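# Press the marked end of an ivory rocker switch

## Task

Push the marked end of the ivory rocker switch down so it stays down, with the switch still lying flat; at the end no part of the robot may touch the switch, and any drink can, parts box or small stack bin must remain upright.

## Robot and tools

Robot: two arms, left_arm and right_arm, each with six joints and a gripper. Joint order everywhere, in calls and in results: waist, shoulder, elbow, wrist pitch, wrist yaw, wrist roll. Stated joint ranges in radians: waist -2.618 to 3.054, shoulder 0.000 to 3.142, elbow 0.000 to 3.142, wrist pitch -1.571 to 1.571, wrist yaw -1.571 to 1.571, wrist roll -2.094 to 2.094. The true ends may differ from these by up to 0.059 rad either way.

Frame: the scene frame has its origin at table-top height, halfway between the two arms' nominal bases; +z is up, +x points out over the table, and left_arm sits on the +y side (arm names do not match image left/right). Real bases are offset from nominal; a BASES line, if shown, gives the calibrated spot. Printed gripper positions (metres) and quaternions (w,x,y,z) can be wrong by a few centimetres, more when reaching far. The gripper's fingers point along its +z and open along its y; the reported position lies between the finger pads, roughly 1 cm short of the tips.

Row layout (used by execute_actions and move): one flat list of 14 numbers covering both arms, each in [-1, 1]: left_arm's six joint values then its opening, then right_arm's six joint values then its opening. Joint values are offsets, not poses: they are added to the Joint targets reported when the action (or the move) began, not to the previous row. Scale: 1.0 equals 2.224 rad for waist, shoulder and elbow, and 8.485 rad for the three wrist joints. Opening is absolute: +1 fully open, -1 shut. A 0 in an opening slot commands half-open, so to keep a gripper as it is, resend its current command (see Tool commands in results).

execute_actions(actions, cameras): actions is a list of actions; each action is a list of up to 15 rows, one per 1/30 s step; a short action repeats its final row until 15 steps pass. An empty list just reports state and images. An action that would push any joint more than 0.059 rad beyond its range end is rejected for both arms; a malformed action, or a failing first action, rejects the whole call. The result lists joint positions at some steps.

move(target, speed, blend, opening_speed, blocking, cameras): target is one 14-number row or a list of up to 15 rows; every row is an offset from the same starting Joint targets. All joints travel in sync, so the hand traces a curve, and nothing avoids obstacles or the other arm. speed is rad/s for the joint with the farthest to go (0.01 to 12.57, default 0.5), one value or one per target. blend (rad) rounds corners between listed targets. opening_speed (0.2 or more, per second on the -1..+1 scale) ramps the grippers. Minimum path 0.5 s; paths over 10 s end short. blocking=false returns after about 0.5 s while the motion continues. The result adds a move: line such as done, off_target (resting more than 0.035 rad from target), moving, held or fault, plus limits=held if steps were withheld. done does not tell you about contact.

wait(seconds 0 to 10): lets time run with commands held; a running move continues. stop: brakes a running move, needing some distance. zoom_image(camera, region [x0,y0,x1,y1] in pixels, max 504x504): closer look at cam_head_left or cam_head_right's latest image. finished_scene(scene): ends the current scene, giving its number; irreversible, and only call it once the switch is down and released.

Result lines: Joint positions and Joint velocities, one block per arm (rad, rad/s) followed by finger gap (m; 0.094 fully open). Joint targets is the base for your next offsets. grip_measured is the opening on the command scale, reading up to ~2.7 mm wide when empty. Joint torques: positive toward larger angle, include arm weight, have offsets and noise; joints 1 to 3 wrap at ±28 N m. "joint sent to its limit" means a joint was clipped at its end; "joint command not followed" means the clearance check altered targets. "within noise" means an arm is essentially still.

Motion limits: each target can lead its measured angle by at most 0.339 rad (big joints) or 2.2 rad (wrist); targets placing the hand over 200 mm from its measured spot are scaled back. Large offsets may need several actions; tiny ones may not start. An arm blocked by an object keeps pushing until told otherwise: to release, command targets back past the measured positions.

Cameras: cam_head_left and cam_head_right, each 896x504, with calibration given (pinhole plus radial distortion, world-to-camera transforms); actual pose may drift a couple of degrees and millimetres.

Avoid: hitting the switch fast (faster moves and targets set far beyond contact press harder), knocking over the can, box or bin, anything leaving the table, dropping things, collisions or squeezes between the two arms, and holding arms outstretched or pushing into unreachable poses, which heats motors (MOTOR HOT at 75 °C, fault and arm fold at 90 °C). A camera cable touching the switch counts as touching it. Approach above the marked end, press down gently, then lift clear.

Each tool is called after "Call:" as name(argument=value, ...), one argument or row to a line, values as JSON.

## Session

Call:
execute_actions(
  actions=[],
)

Scene clock: 0.00 s.
left_arm: end_effector_position=(+0.4252, +0.2846, +0.1121) grip_measured=+1.000 end_effector_quat_wxyz=(+0.604, -0.041, +0.796, +0.012) | right_arm: end_effector_position=(+0.4148, -0.2792, +0.1161) grip_measured=+1.000 end_effector_quat_wxyz=(+0.622, +0.064, +0.779, -0.053)
Joint positions: left_arm=[0.015 1.501 0.327 0.9 -0.072 -0.052 0.094] | right_arm=[-0.001 1.617 0.385 1.006 0.133 0.026 0.094]
Joint velocities: within noise
Joint torques (N m): no reading
Heat: left arm: 24 °C; right arm: 27 °C.
Joint targets: left_arm=[0.015 1.492 0.336 0.909 -0.072 -0.052] | right_arm=[-0.001 1.609 0.393 1.009 0.134 0.026]
Tool commands: left_gripper/opening=+1.0 right_gripper/opening=+1.0

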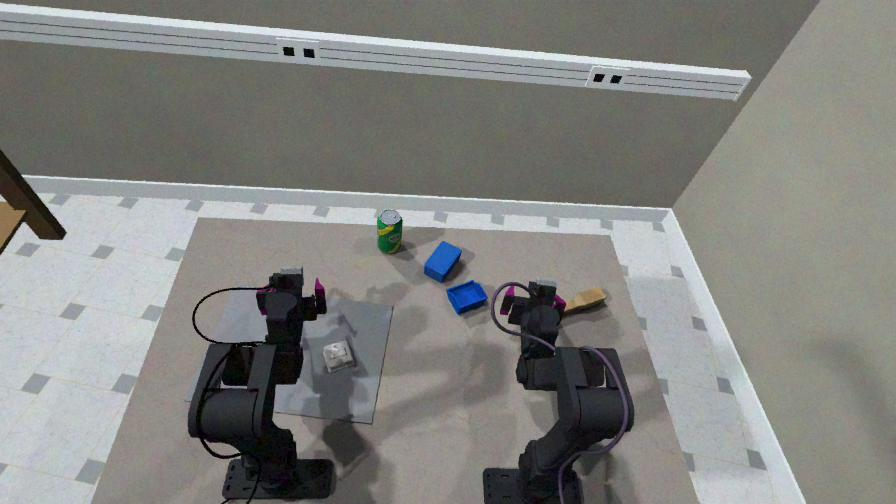

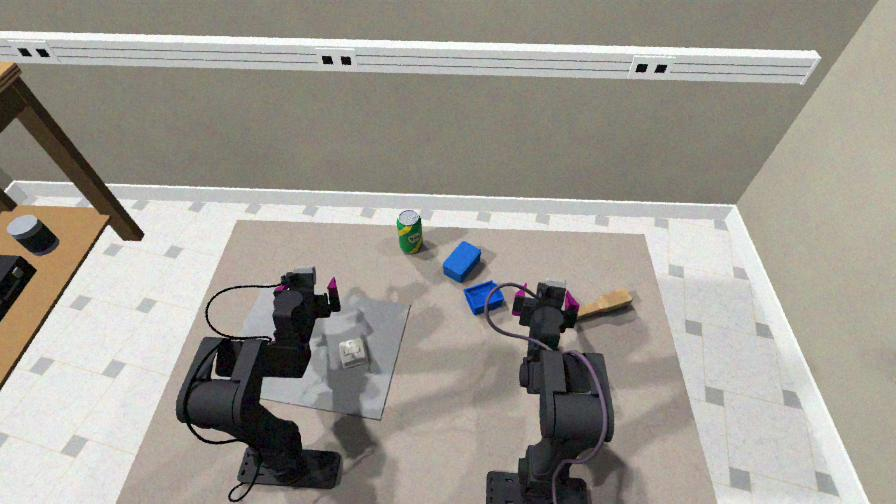

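Call:
zoom_image(
  camera="cam_head_left",
  region=[300, 315, 380, 395],
)

Call:
zoom_image(
  camera="cam_head_right",
  region=[310, 315, 390, 395],
)

Scaled by 6.300 from the camera's 896x504 image, which has a finer 1280x720 frame.

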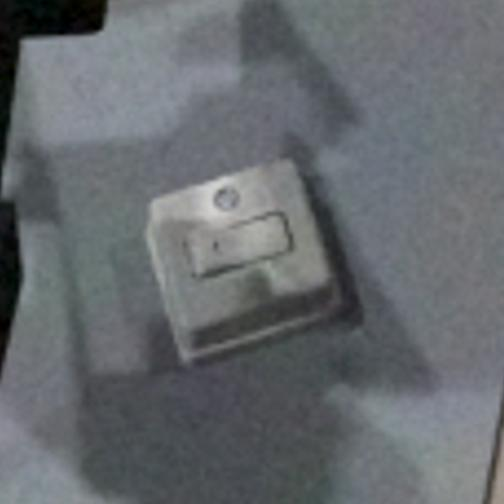

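Scaled by 6.300 from the camera's 896x504 image, which has a finer 1280x720 frame.

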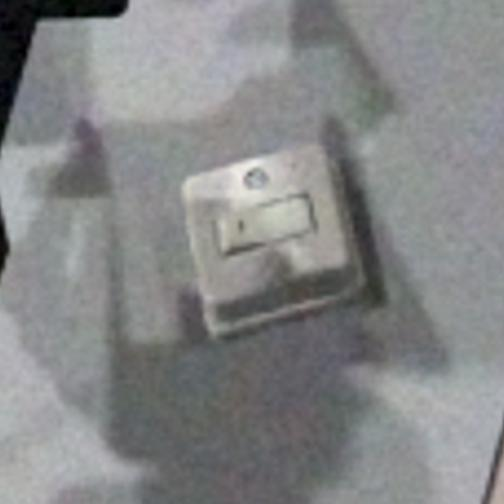

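Call:
move(
  target=[
    [-0.07, -0.0414, 0.3435, -0.1542, 0.0085, 0.0061, -1, 0, 0, 0, 0, 0, 0, 1],
    [-0.1378, 0.1002, 0.4227, -0.2616, 0.0085, 0.0061, -1, 0, 0, 0, 0, 0, 0, 1],
    [-0.1378, 0.1273, 0.3640, -0.2397, 0.0085, 0.0061, -1, 0, 0, 0, 0, 0, 0, 1],
    [-0.1378, 0.1449, 0.3373, -0.2281, 0.0085, 0.0061, -1, 0, 0, 0, 0, 0, 0, 1],
    [-0.1378, 0.1002, 0.4227, -0.2616, 0.0085, 0.0061, -1, 0, 0, 0, 0, 0, 0, 1],
    [0.13, 0.0802, 0.4227, -0.2616, 0.0085, 0.0061, -1, 0, 0, 0, 0, 0, 0, 1],
  ],
  speed=[2.0, 1.5, 0.6, 0.18, 0.6, 1.5],
  blend=[0.2, 0.05, 0.02, 0, 0.05, 0],
)

Call:
zoom_image(
  camera="cam_head_left",
  region=[300, 315, 380, 395],
)

Call:
zoom_image(
  camera="cam_head_right",
  region=[310, 315, 390, 395],
)

Scene clock: 9.57 s.
left_arm: end_effector_position=(+0.2810, +0.3458, +0.0828) grip_measured=-0.995 end_effector_quat_wxyz=(-0.090, -0.147, +0.985, -0.011) | right_arm: end_effector_position=(+0.4145, -0.2793, +0.1151) grip_measured=+1.000 end_effector_quat_wxyz=(+0.620, +0.064, +0.780, -0.054)
Joint positions: left_arm=[0.304 1.706 1.254 -1.301 -0.003 -0.011 0] | right_arm=[-0.001 1.617 0.385 1.002 0.134 0.026 0.094]
Joint velocities: within noise
Joint torques (N m): left_arm=[0.03 -9.35 8.35 0.09 0.05 0.08] | right_arm=[0.01 -5.31 5.97 2.15 0.01 -0.03]
Heat: left arm: 25 °C; right arm: 30 °C.
Joint targets: left_arm=[0.304 1.670 1.276 -1.310 0.000 -0.001] | right_arm=[-0.001 1.609 0.393 1.009 0.134 0.026]
move: off_target (left_arm); left_arm: the shoulder is farthest, 0.036 rad from its target

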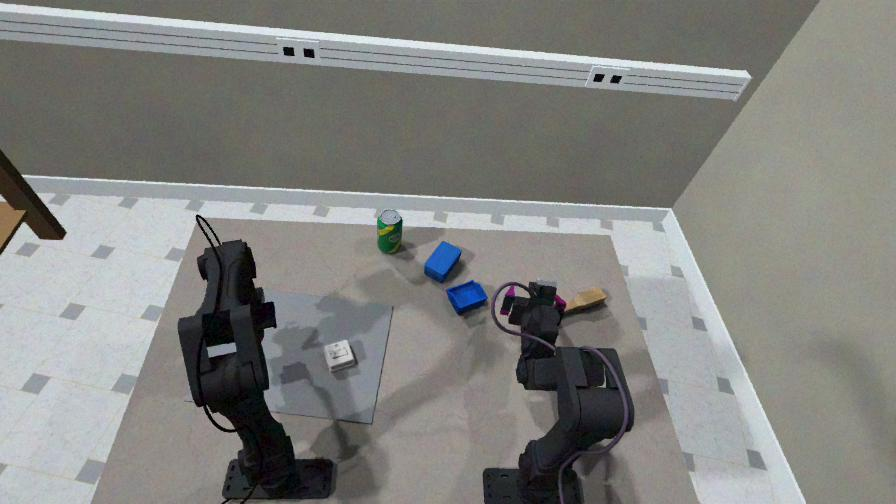

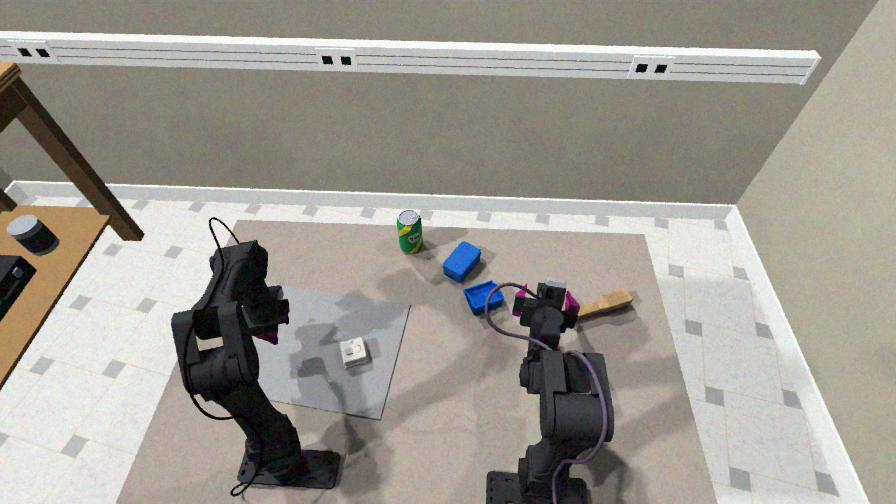

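Scaled by 6.300 from the camera's 896x504 image, which has a finer 1280x720 frame.

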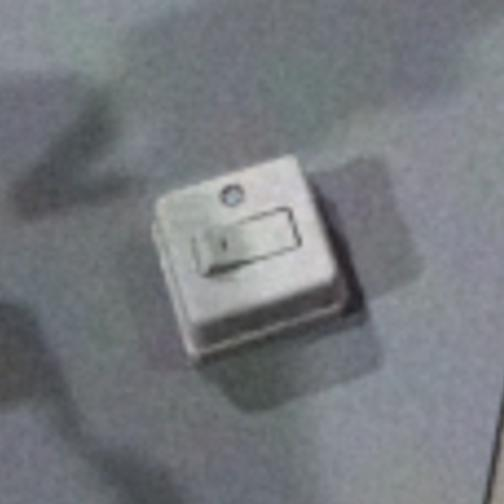

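Scaled by 6.300 from the camera's 896x504 image, which has a finer 1280x720 frame.

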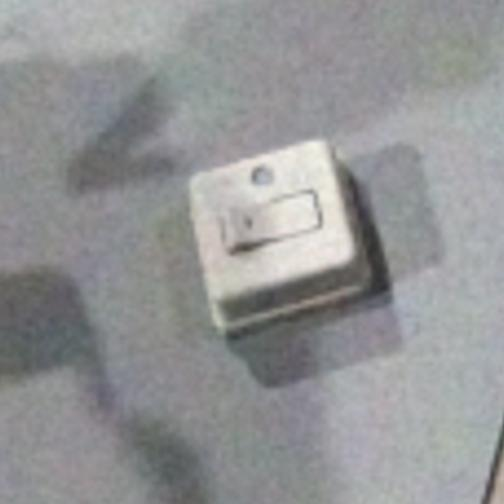

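Call:
move(
  target=[
    [-0.2761, 0.0231, 0.0035, -0.0002, 0, 0, -1, 0, 0, 0, 0, 0, 0, 1],
    [-0.2761, 0.0501, -0.0551, 0.0216, 0, 0, -1, 0, 0, 0, 0, 0, 0, 1],
    [-0.2761, 0.0764, -0.0953, 0.0390, 0, 0, -1, 0, 0, 0, 0, 0, 0, 1],
  ],
  speed=[1.5, 0.5, 0.2],
  blend=[0, 0.02, 0],
)

Call:
move(
  target=[
    [0, -0.0533, 0.0988, -0.0392, 0, 0, -1, 0, 0, 0, 0, 0, 0, 1],
    [0.2761, -0.0733, 0.0988, -0.0392, 0, 0, -1, 0, 0, 0, 0, 0, 0, 1],
  ],
  speed=[0.6, 1.5],
  blend=[0.05, 0],
)

Call:
zoom_image(
  camera="cam_head_left",
  region=[300, 315, 380, 395],
)

Call:
zoom_image(
  camera="cam_head_right",
  region=[310, 315, 390, 395],
)

Scene clock: 16.80 s.
left_arm: end_effector_position=(+0.2741, +0.1915, +0.0350) grip_measured=-0.995 end_effector_quat_wxyz=(-0.105, +0.157, +0.982, +0.017) | right_arm: end_effector_position=(+0.4145, -0.2793, +0.1151) grip_measured=+1.000 end_effector_quat_wxyz=(+0.620, +0.064, +0.780, -0.054)
Joint positions: left_arm=[-0.31 1.774 1.129 -1.139 0.001 -0.011 0] | right_arm=[-0.001 1.617 0.385 1.002 0.134 0.026 0.094]
Joint velocities: within noise
Joint torques (N m): left_arm=[-0.13 -1.37 -0.09 1.74 0 0.09] | right_arm=[-0.01 -5.3 5.97 2.15 0.02 -0.03]
Heat: left arm: 25 °C; right arm: 31 °C.
Joint targets: left_arm=[-0.310 1.840 1.064 -0.979 0.000 -0.001] | right_arm=[-0.001 1.609 0.393 1.009 0.134 0.026]
move: off_target (left_arm); left_arm: the wrist pitch is farthest, 0.159 rad from its target

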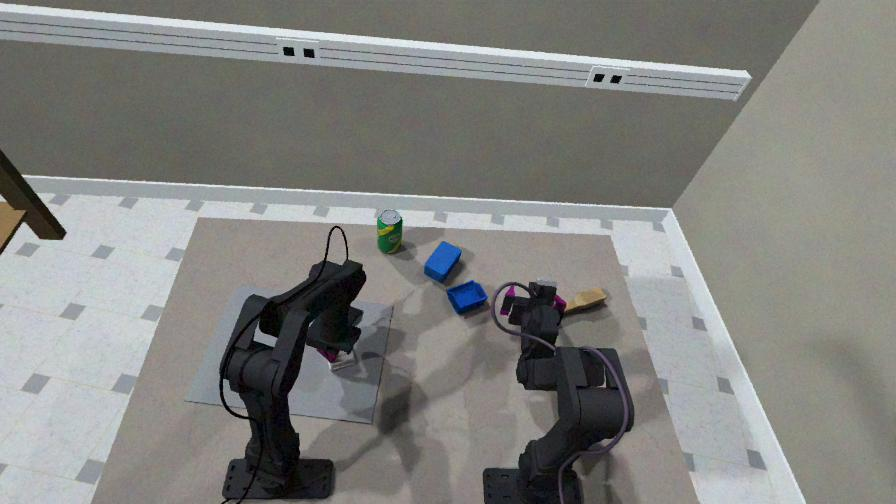

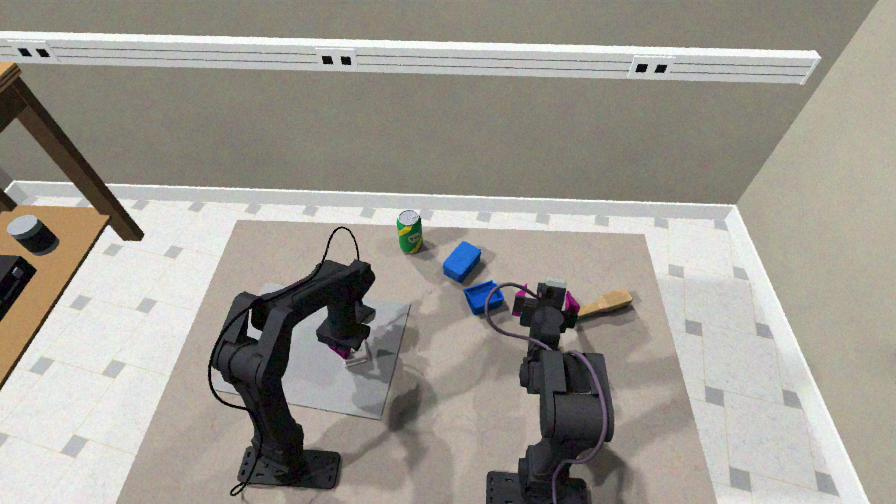

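Scene clock: 18.43 s.
left_arm: end_effector_position=(+0.2823, +0.3459, +0.0825) grip_measured=-0.995 end_effector_quat_wxyz=(-0.091, -0.147, +0.985, -0.012) | right_arm: end_effector_position=(+0.4145, -0.2793, +0.1151) grip_measured=+1.000 end_effector_quat_wxyz=(+0.620, +0.064, +0.780, -0.054)
Joint positions: left_arm=[0.304 1.714 1.261 -1.303 -0.001 -0.01 0] | right_arm=[-0.001 1.617 0.385 1.002 0.134 0.026 0.094]
Joint velocities: within noise
Joint torques (N m): left_arm=[0.03 -9.54 8.53 0.07 0.03 0.07] | right_arm=[-0.01 -5.31 5.97 2.15 0.02 -0.03]
Heat: left arm: 25 °C; right arm: 31 °C.
Joint targets: left_arm=[0.304 1.678 1.284 -1.312 0.000 -0.001] | right_arm=[-0.001 1.609 0.393 1.009 0.134 0.026]
move: off_target (left_arm); left_arm: the shoulder is farthest, 0.037 rad from its target

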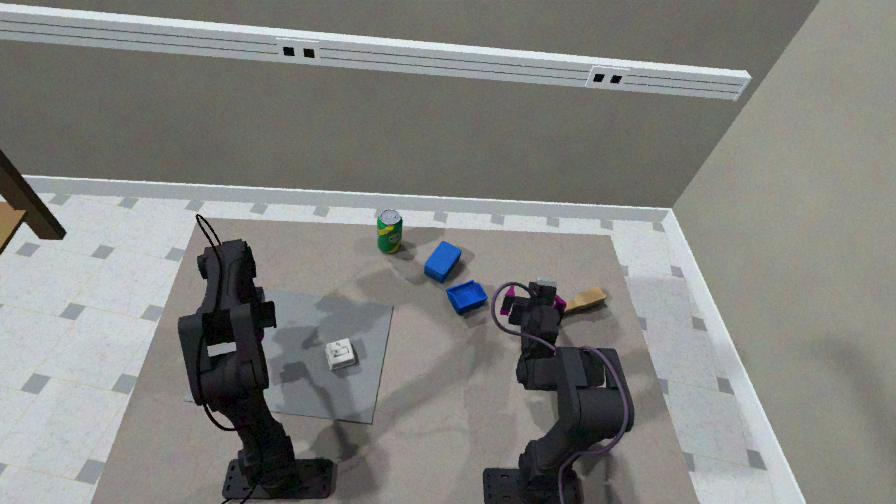

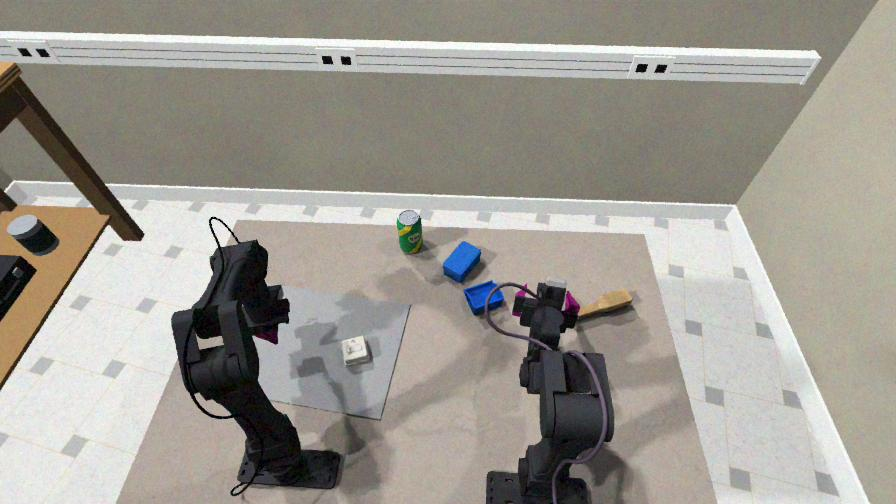

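Scaled by 6.300 from the camera's 896x504 image, which has a finer 1280x720 frame.

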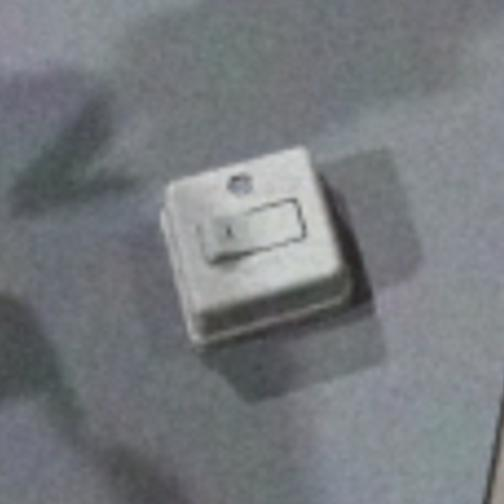

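Scaled by 6.300 from the camera's 896x504 image, which has a finer 1280x720 frame.

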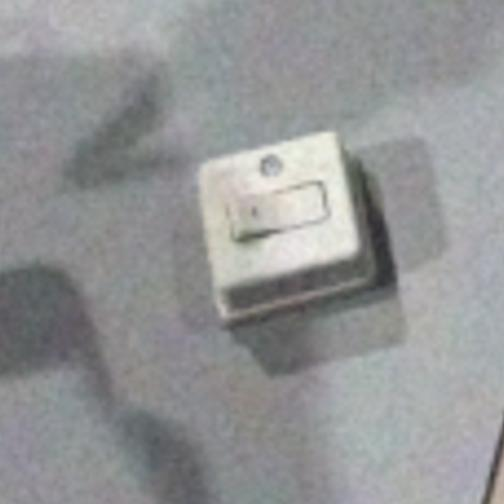

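Call:
move(
  target=[
    [-0.2689, 0.0240, 0.0054, -0.0003, 0, 0, -1, 0, 0, 0, 0, 0, 0, 1],
    [-0.2689, 0.0508, -0.0532, 0.0215, 0, 0, -1, 0, 0, 0, 0, 0, 0, 1],
    [-0.2689, 0.0772, -0.0936, 0.0390, 0, 0, -1, 0, 0, 0, 0, 0, 0, 1],
  ],
  speed=[1.5, 0.5, 0.2],
  blend=[0, 0.02, 0],
)

Call:
zoom_image(
  camera="cam_head_right",
  region=[310, 315, 390, 395],
)

Call:
move(
  target=[
    [0, -0.0532, 0.0990, -0.0393, 0, 0, -1, 0, 0, 0, 0, 0, 0, 1],
    [0.2689, -0.0732, 0.0990, -0.0393, 0, 0, -1, 0, 0, 0, 0, 0, 0, 1],
  ],
  speed=[0.6, 1.5],
  blend=[0.05, 0],
)

Call:
zoom_image(
  camera="cam_head_left",
  region=[300, 315, 380, 395],
)

Call:
zoom_image(
  camera="cam_head_right",
  region=[310, 315, 390, 395],
)

Scene clock: 24.73 s.
left_arm: end_effector_position=(+0.2790, +0.1941, +0.0350) grip_measured=-0.995 end_effector_quat_wxyz=(-0.102, +0.150, +0.983, +0.016) | right_arm: end_effector_position=(+0.4145, -0.2793, +0.1150) grip_measured=+1.000 end_effector_quat_wxyz=(+0.620, +0.064, +0.780, -0.054)
Joint positions: left_arm=[-0.294 1.782 1.14 -1.136 0.001 -0.01 0] | right_arm=[-0.001 1.617 0.385 1.001 0.134 0.026 0.094]
Joint velocities: within noise
Joint torques (N m): left_arm=[0.06 -1.46 -0.09 1.72 0 0.08] | right_arm=[-0.01 -5.31 5.96 2.15 0.02 -0.03]
Heat: left arm: 25 °C; right arm: 32 °C.
Joint targets: left_arm=[-0.294 1.849 1.076 -0.981 0.000 -0.001] | right_arm=[-0.001 1.609 0.393 1.009 0.134 0.026]
move: off_target (left_arm); left_arm: the wrist pitch is farthest, 0.155 rad from its target

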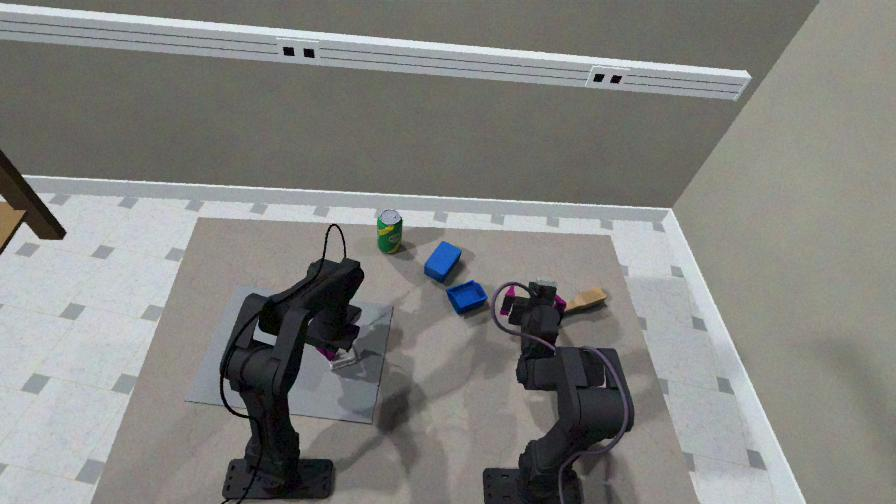

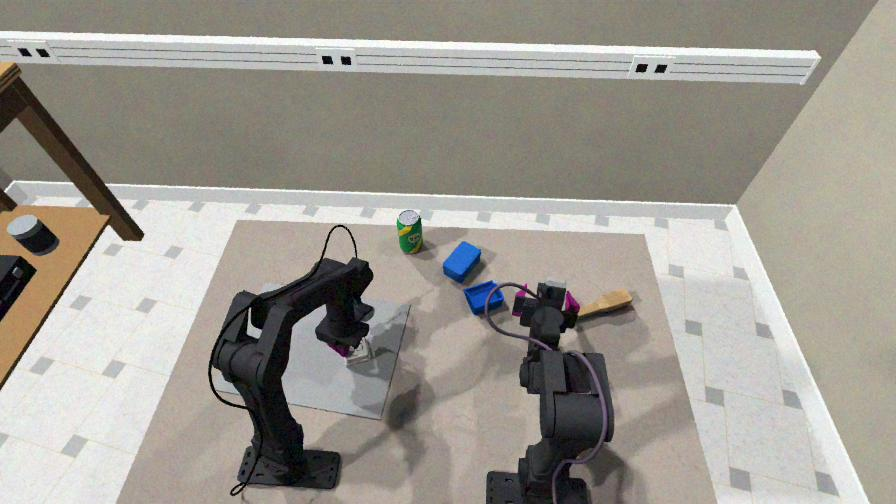

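Scaled by 6.300 from the camera's 896x504 image, which has a finer 1280x720 frame.

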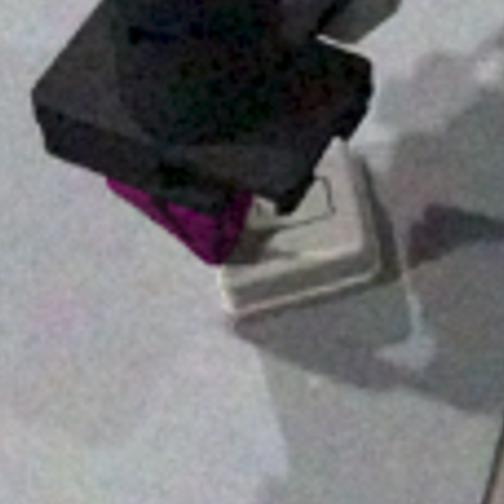

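Scene clock: 26.37 s.
left_arm: end_effector_position=(+0.2848, +0.3469, +0.0830) grip_measured=-0.995 end_effector_quat_wxyz=(-0.091, -0.147, +0.985, -0.012) | right_arm: end_effector_position=(+0.4145, -0.2793, +0.1150) grip_measured=+1.000 end_effector_quat_wxyz=(+0.620, +0.064, +0.780, -0.054)
Joint positions: left_arm=[0.304 1.723 1.273 -1.305 -0.002 -0.01 0] | right_arm=[-0.001 1.617 0.385 1.001 0.134 0.026 0.094]
Joint velocities: within noise
Joint torques (N m): left_arm=[0.06 -9.66 8.57 0.1 0.02 0.08] | right_arm=[0.01 -5.31 5.97 2.15 0.02 -0.03]
Heat: left arm: 26 °C; right arm: 32 °C.
Joint targets: left_arm=[0.304 1.686 1.296 -1.315 0.000 -0.001] | right_arm=[-0.001 1.609 0.393 1.009 0.134 0.026]
move: off_target (left_arm); left_arm: the shoulder is farthest, 0.036 rad from its target

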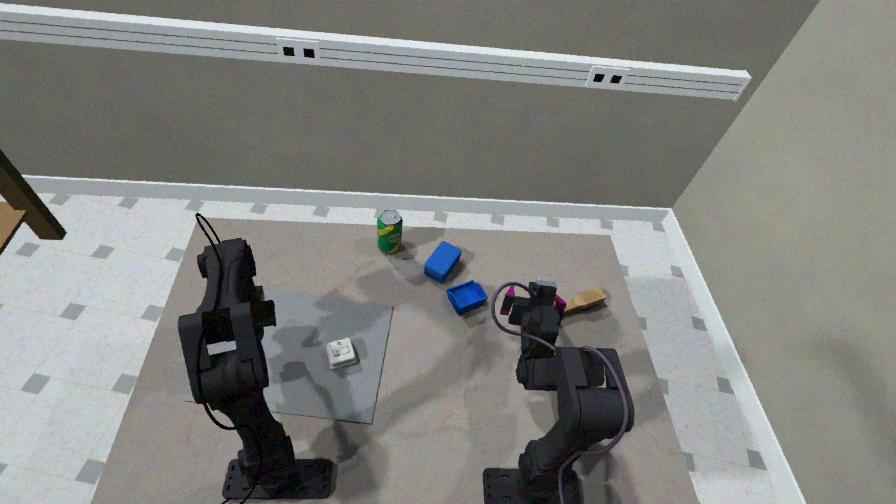

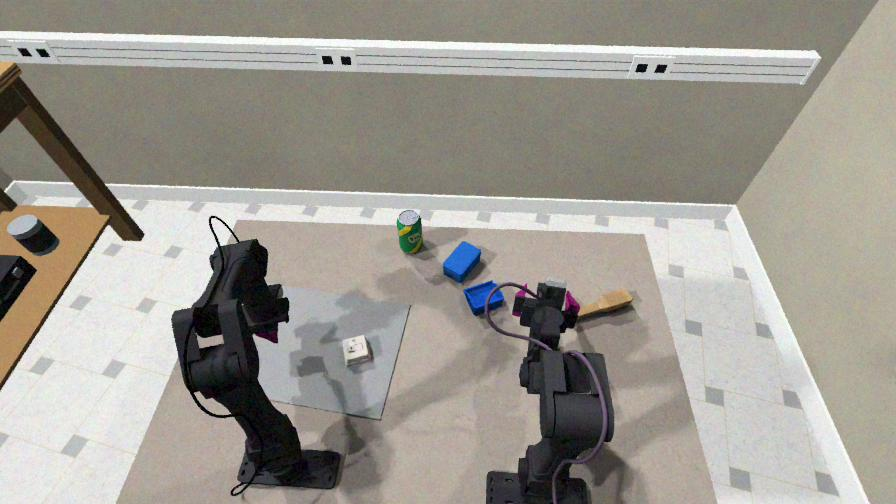

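Scaled by 6.300 from the camera's 896x504 image, which has a finer 1280x720 frame.

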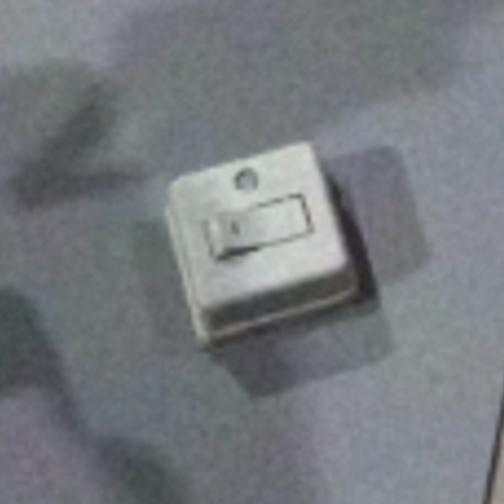

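Scaled by 6.300 from the camera's 896x504 image, which has a finer 1280x720 frame.

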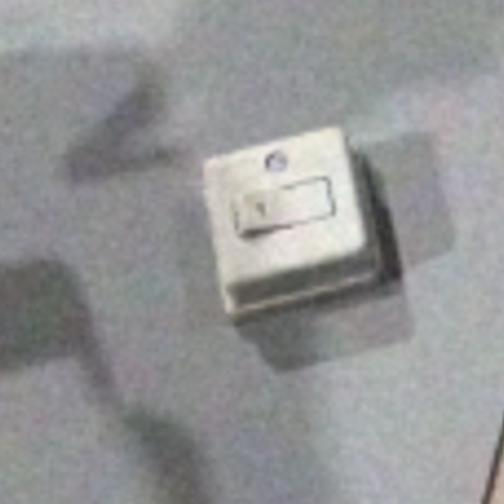

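Call:
move(
  target=[
    [-0.2747, 0.0358, 0.0186, -0.0007, 0, 0, -1, 0, 0, 0, 0, 0, 0, 1],
    [-0.2747, 0.0620, -0.0399, 0.0209, 0, 0, -1, 0, 0, 0, 0, 0, 0, 1],
    [-0.2747, 0.0867, -0.0781, 0.0373, 0, 0, -1, 0, 0, 0, 0, 0, 0, 1],
  ],
  speed=[1.5, 0.5, 0.2],
  blend=[0, 0.02, 0],
)

Call:
zoom_image(
  camera="cam_head_right",
  region=[310, 315, 390, 395],
)

Call:
move(
  target=[
    [0, -0.0509, 0.0967, -0.0380, 0, 0, -1, 0, 0, 0, 0, 0, 0, 1],
    [0.2747, -0.0709, 0.0967, -0.0380, 0, 0, -1, 0, 0, 0, 0, 0, 0, 1],
  ],
  speed=[0.6, 1.5],
  blend=[0.05, 0],
)

Call:
zoom_image(
  camera="cam_head_right",
  region=[310, 315, 390, 395],
)

Call:
zoom_image(
  camera="cam_head_left",
  region=[300, 315, 380, 395],
)

Scene clock: 32.93 s.
left_arm: end_effector_position=(+0.2874, +0.1879, +0.0349) grip_measured=-0.995 end_effector_quat_wxyz=(-0.102, +0.156, +0.982, +0.018) | right_arm: end_effector_position=(+0.4145, -0.2793, +0.1150) grip_measured=+1.000 end_effector_quat_wxyz=(+0.620, +0.064, +0.780, -0.054)
Joint positions: left_arm=[-0.307 1.817 1.183 -1.144 -0.001 -0.01 0] | right_arm=[-0.001 1.617 0.385 1.001 0.134 0.026 0.094]
Joint velocities: within noise
Joint torques (N m): left_arm=[-0.05 -2.06 0.25 1.6 0.04 0.05] | right_arm=[-0.02 -5.33 5.97 2.15 0.01 -0.02]
Heat: left arm: 26 °C; right arm: 33 °C.
Joint targets: left_arm=[-0.307 1.879 1.122 -0.998 0.000 -0.001] | right_arm=[-0.001 1.609 0.393 1.009 0.134 0.026]
move: off_target (left_arm); left_arm: the wrist pitch is farthest, 0.145 rad from its target

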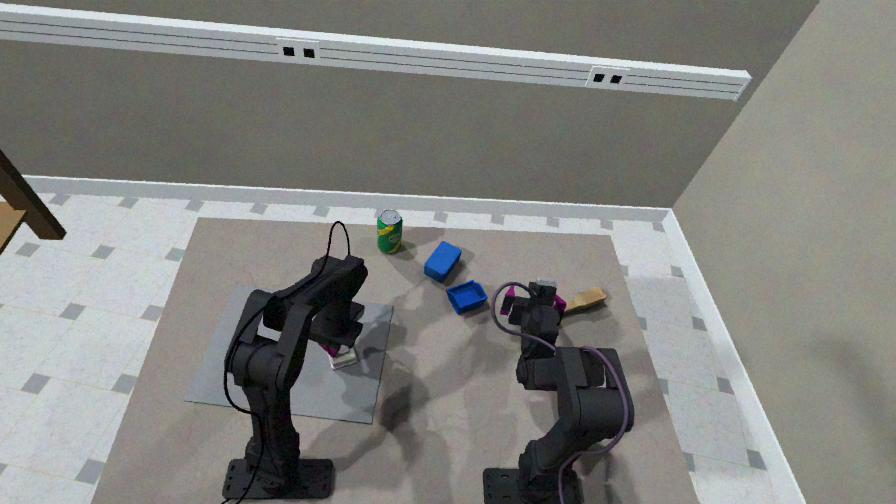

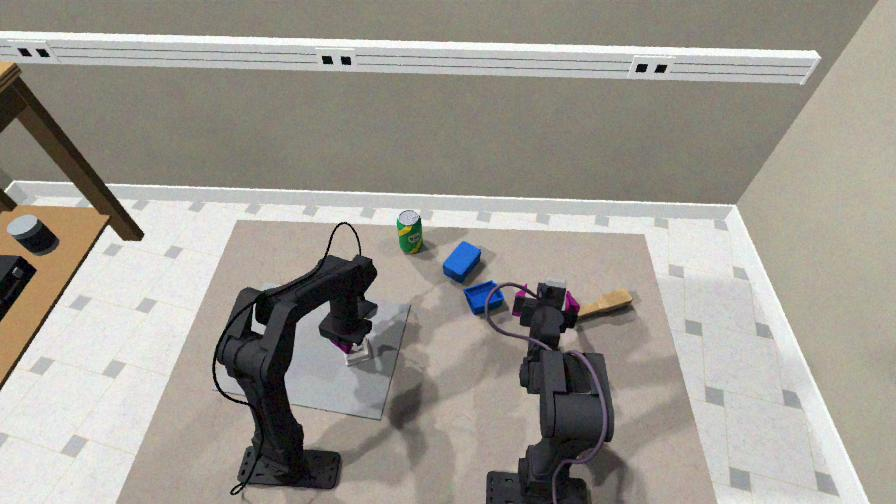

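Scaled by 6.300 from the camera's 896x504 image, which has a finer 1280x720 frame.

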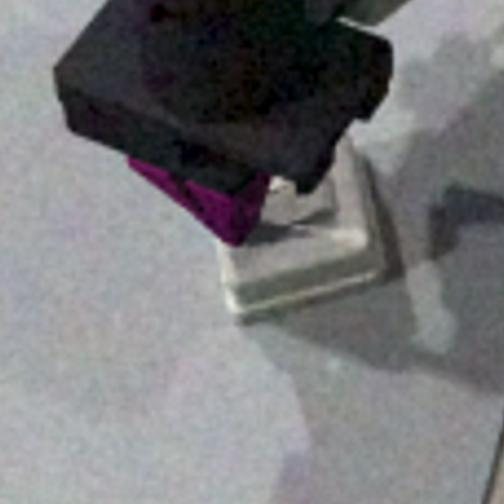

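Scene clock: 34.57 s.
left_arm: end_effector_position=(+0.2937, +0.3498, +0.0825) grip_measured=-0.995 end_effector_quat_wxyz=(-0.092, -0.147, +0.985, -0.012) | right_arm: end_effector_position=(+0.4145, -0.2793, +0.1150) grip_measured=+1.000 end_effector_quat_wxyz=(+0.620, +0.064, +0.780, -0.054)
Joint positions: left_arm=[0.305 1.759 1.314 -1.311 -0.002 -0.009 0] | right_arm=[-0.001 1.617 0.385 1.001 0.134 0.026 0.094]
Joint velocities: within noise
Joint torques (N m): left_arm=[-0.12 -10.14 8.59 0.08 0.04 0.06] | right_arm=[-0.01 -5.3 5.96 2.15 0.01 -0.02]
Heat: left arm: 26 °C; right arm: 33 °C.
Joint targets: left_arm=[0.304 1.721 1.337 -1.320 0.000 -0.001] | right_arm=[-0.001 1.609 0.393 1.009 0.134 0.026]
move: off_target (left_arm); left_arm: the shoulder is farthest, 0.038 rad from its target

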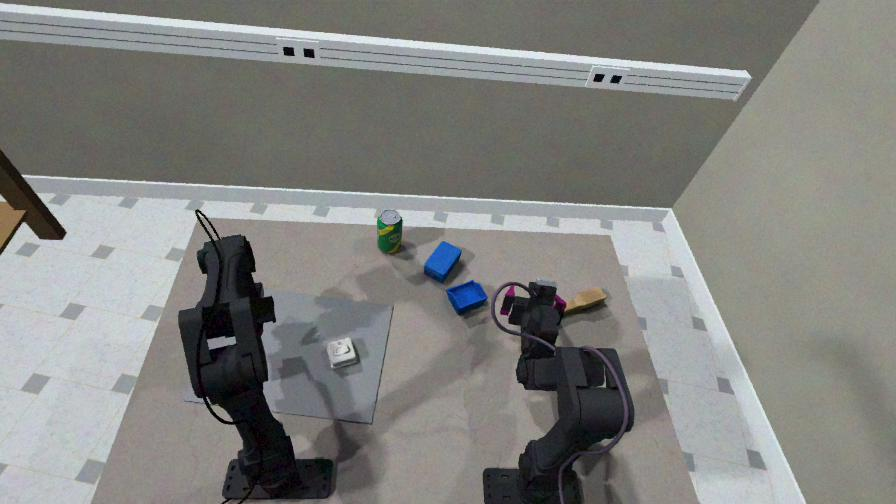

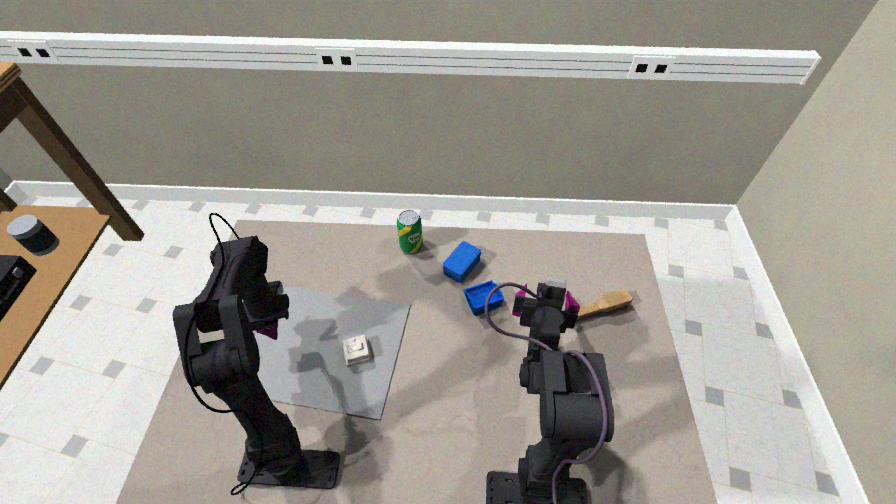

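Scaled by 6.300 from the camera's 896x504 image, which has a finer 1280x720 frame.

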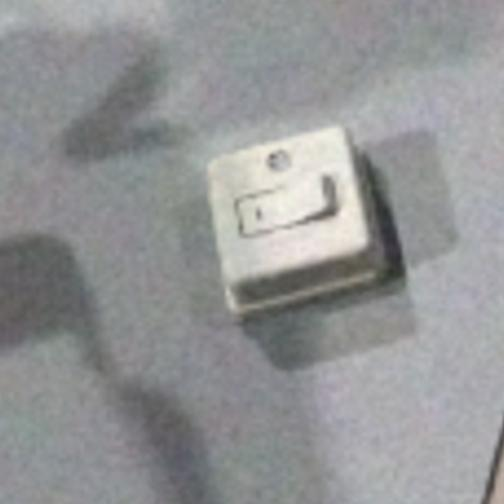

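Scaled by 6.300 from the camera's 896x504 image, which has a finer 1280x720 frame.

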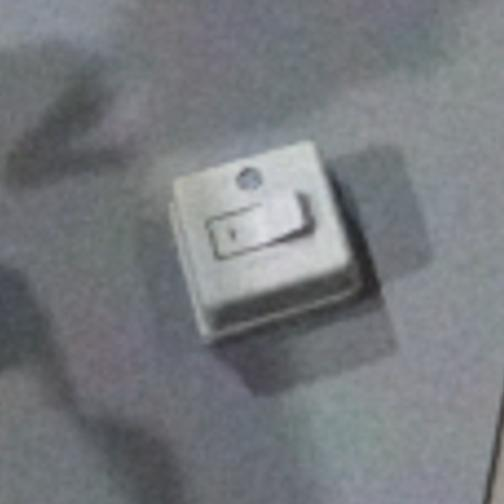

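The rocker has latched: the marked end is down and the opposite end is raised.

Call:
finished_scene(
  scene=3,
)

The scene is finished: the task was done.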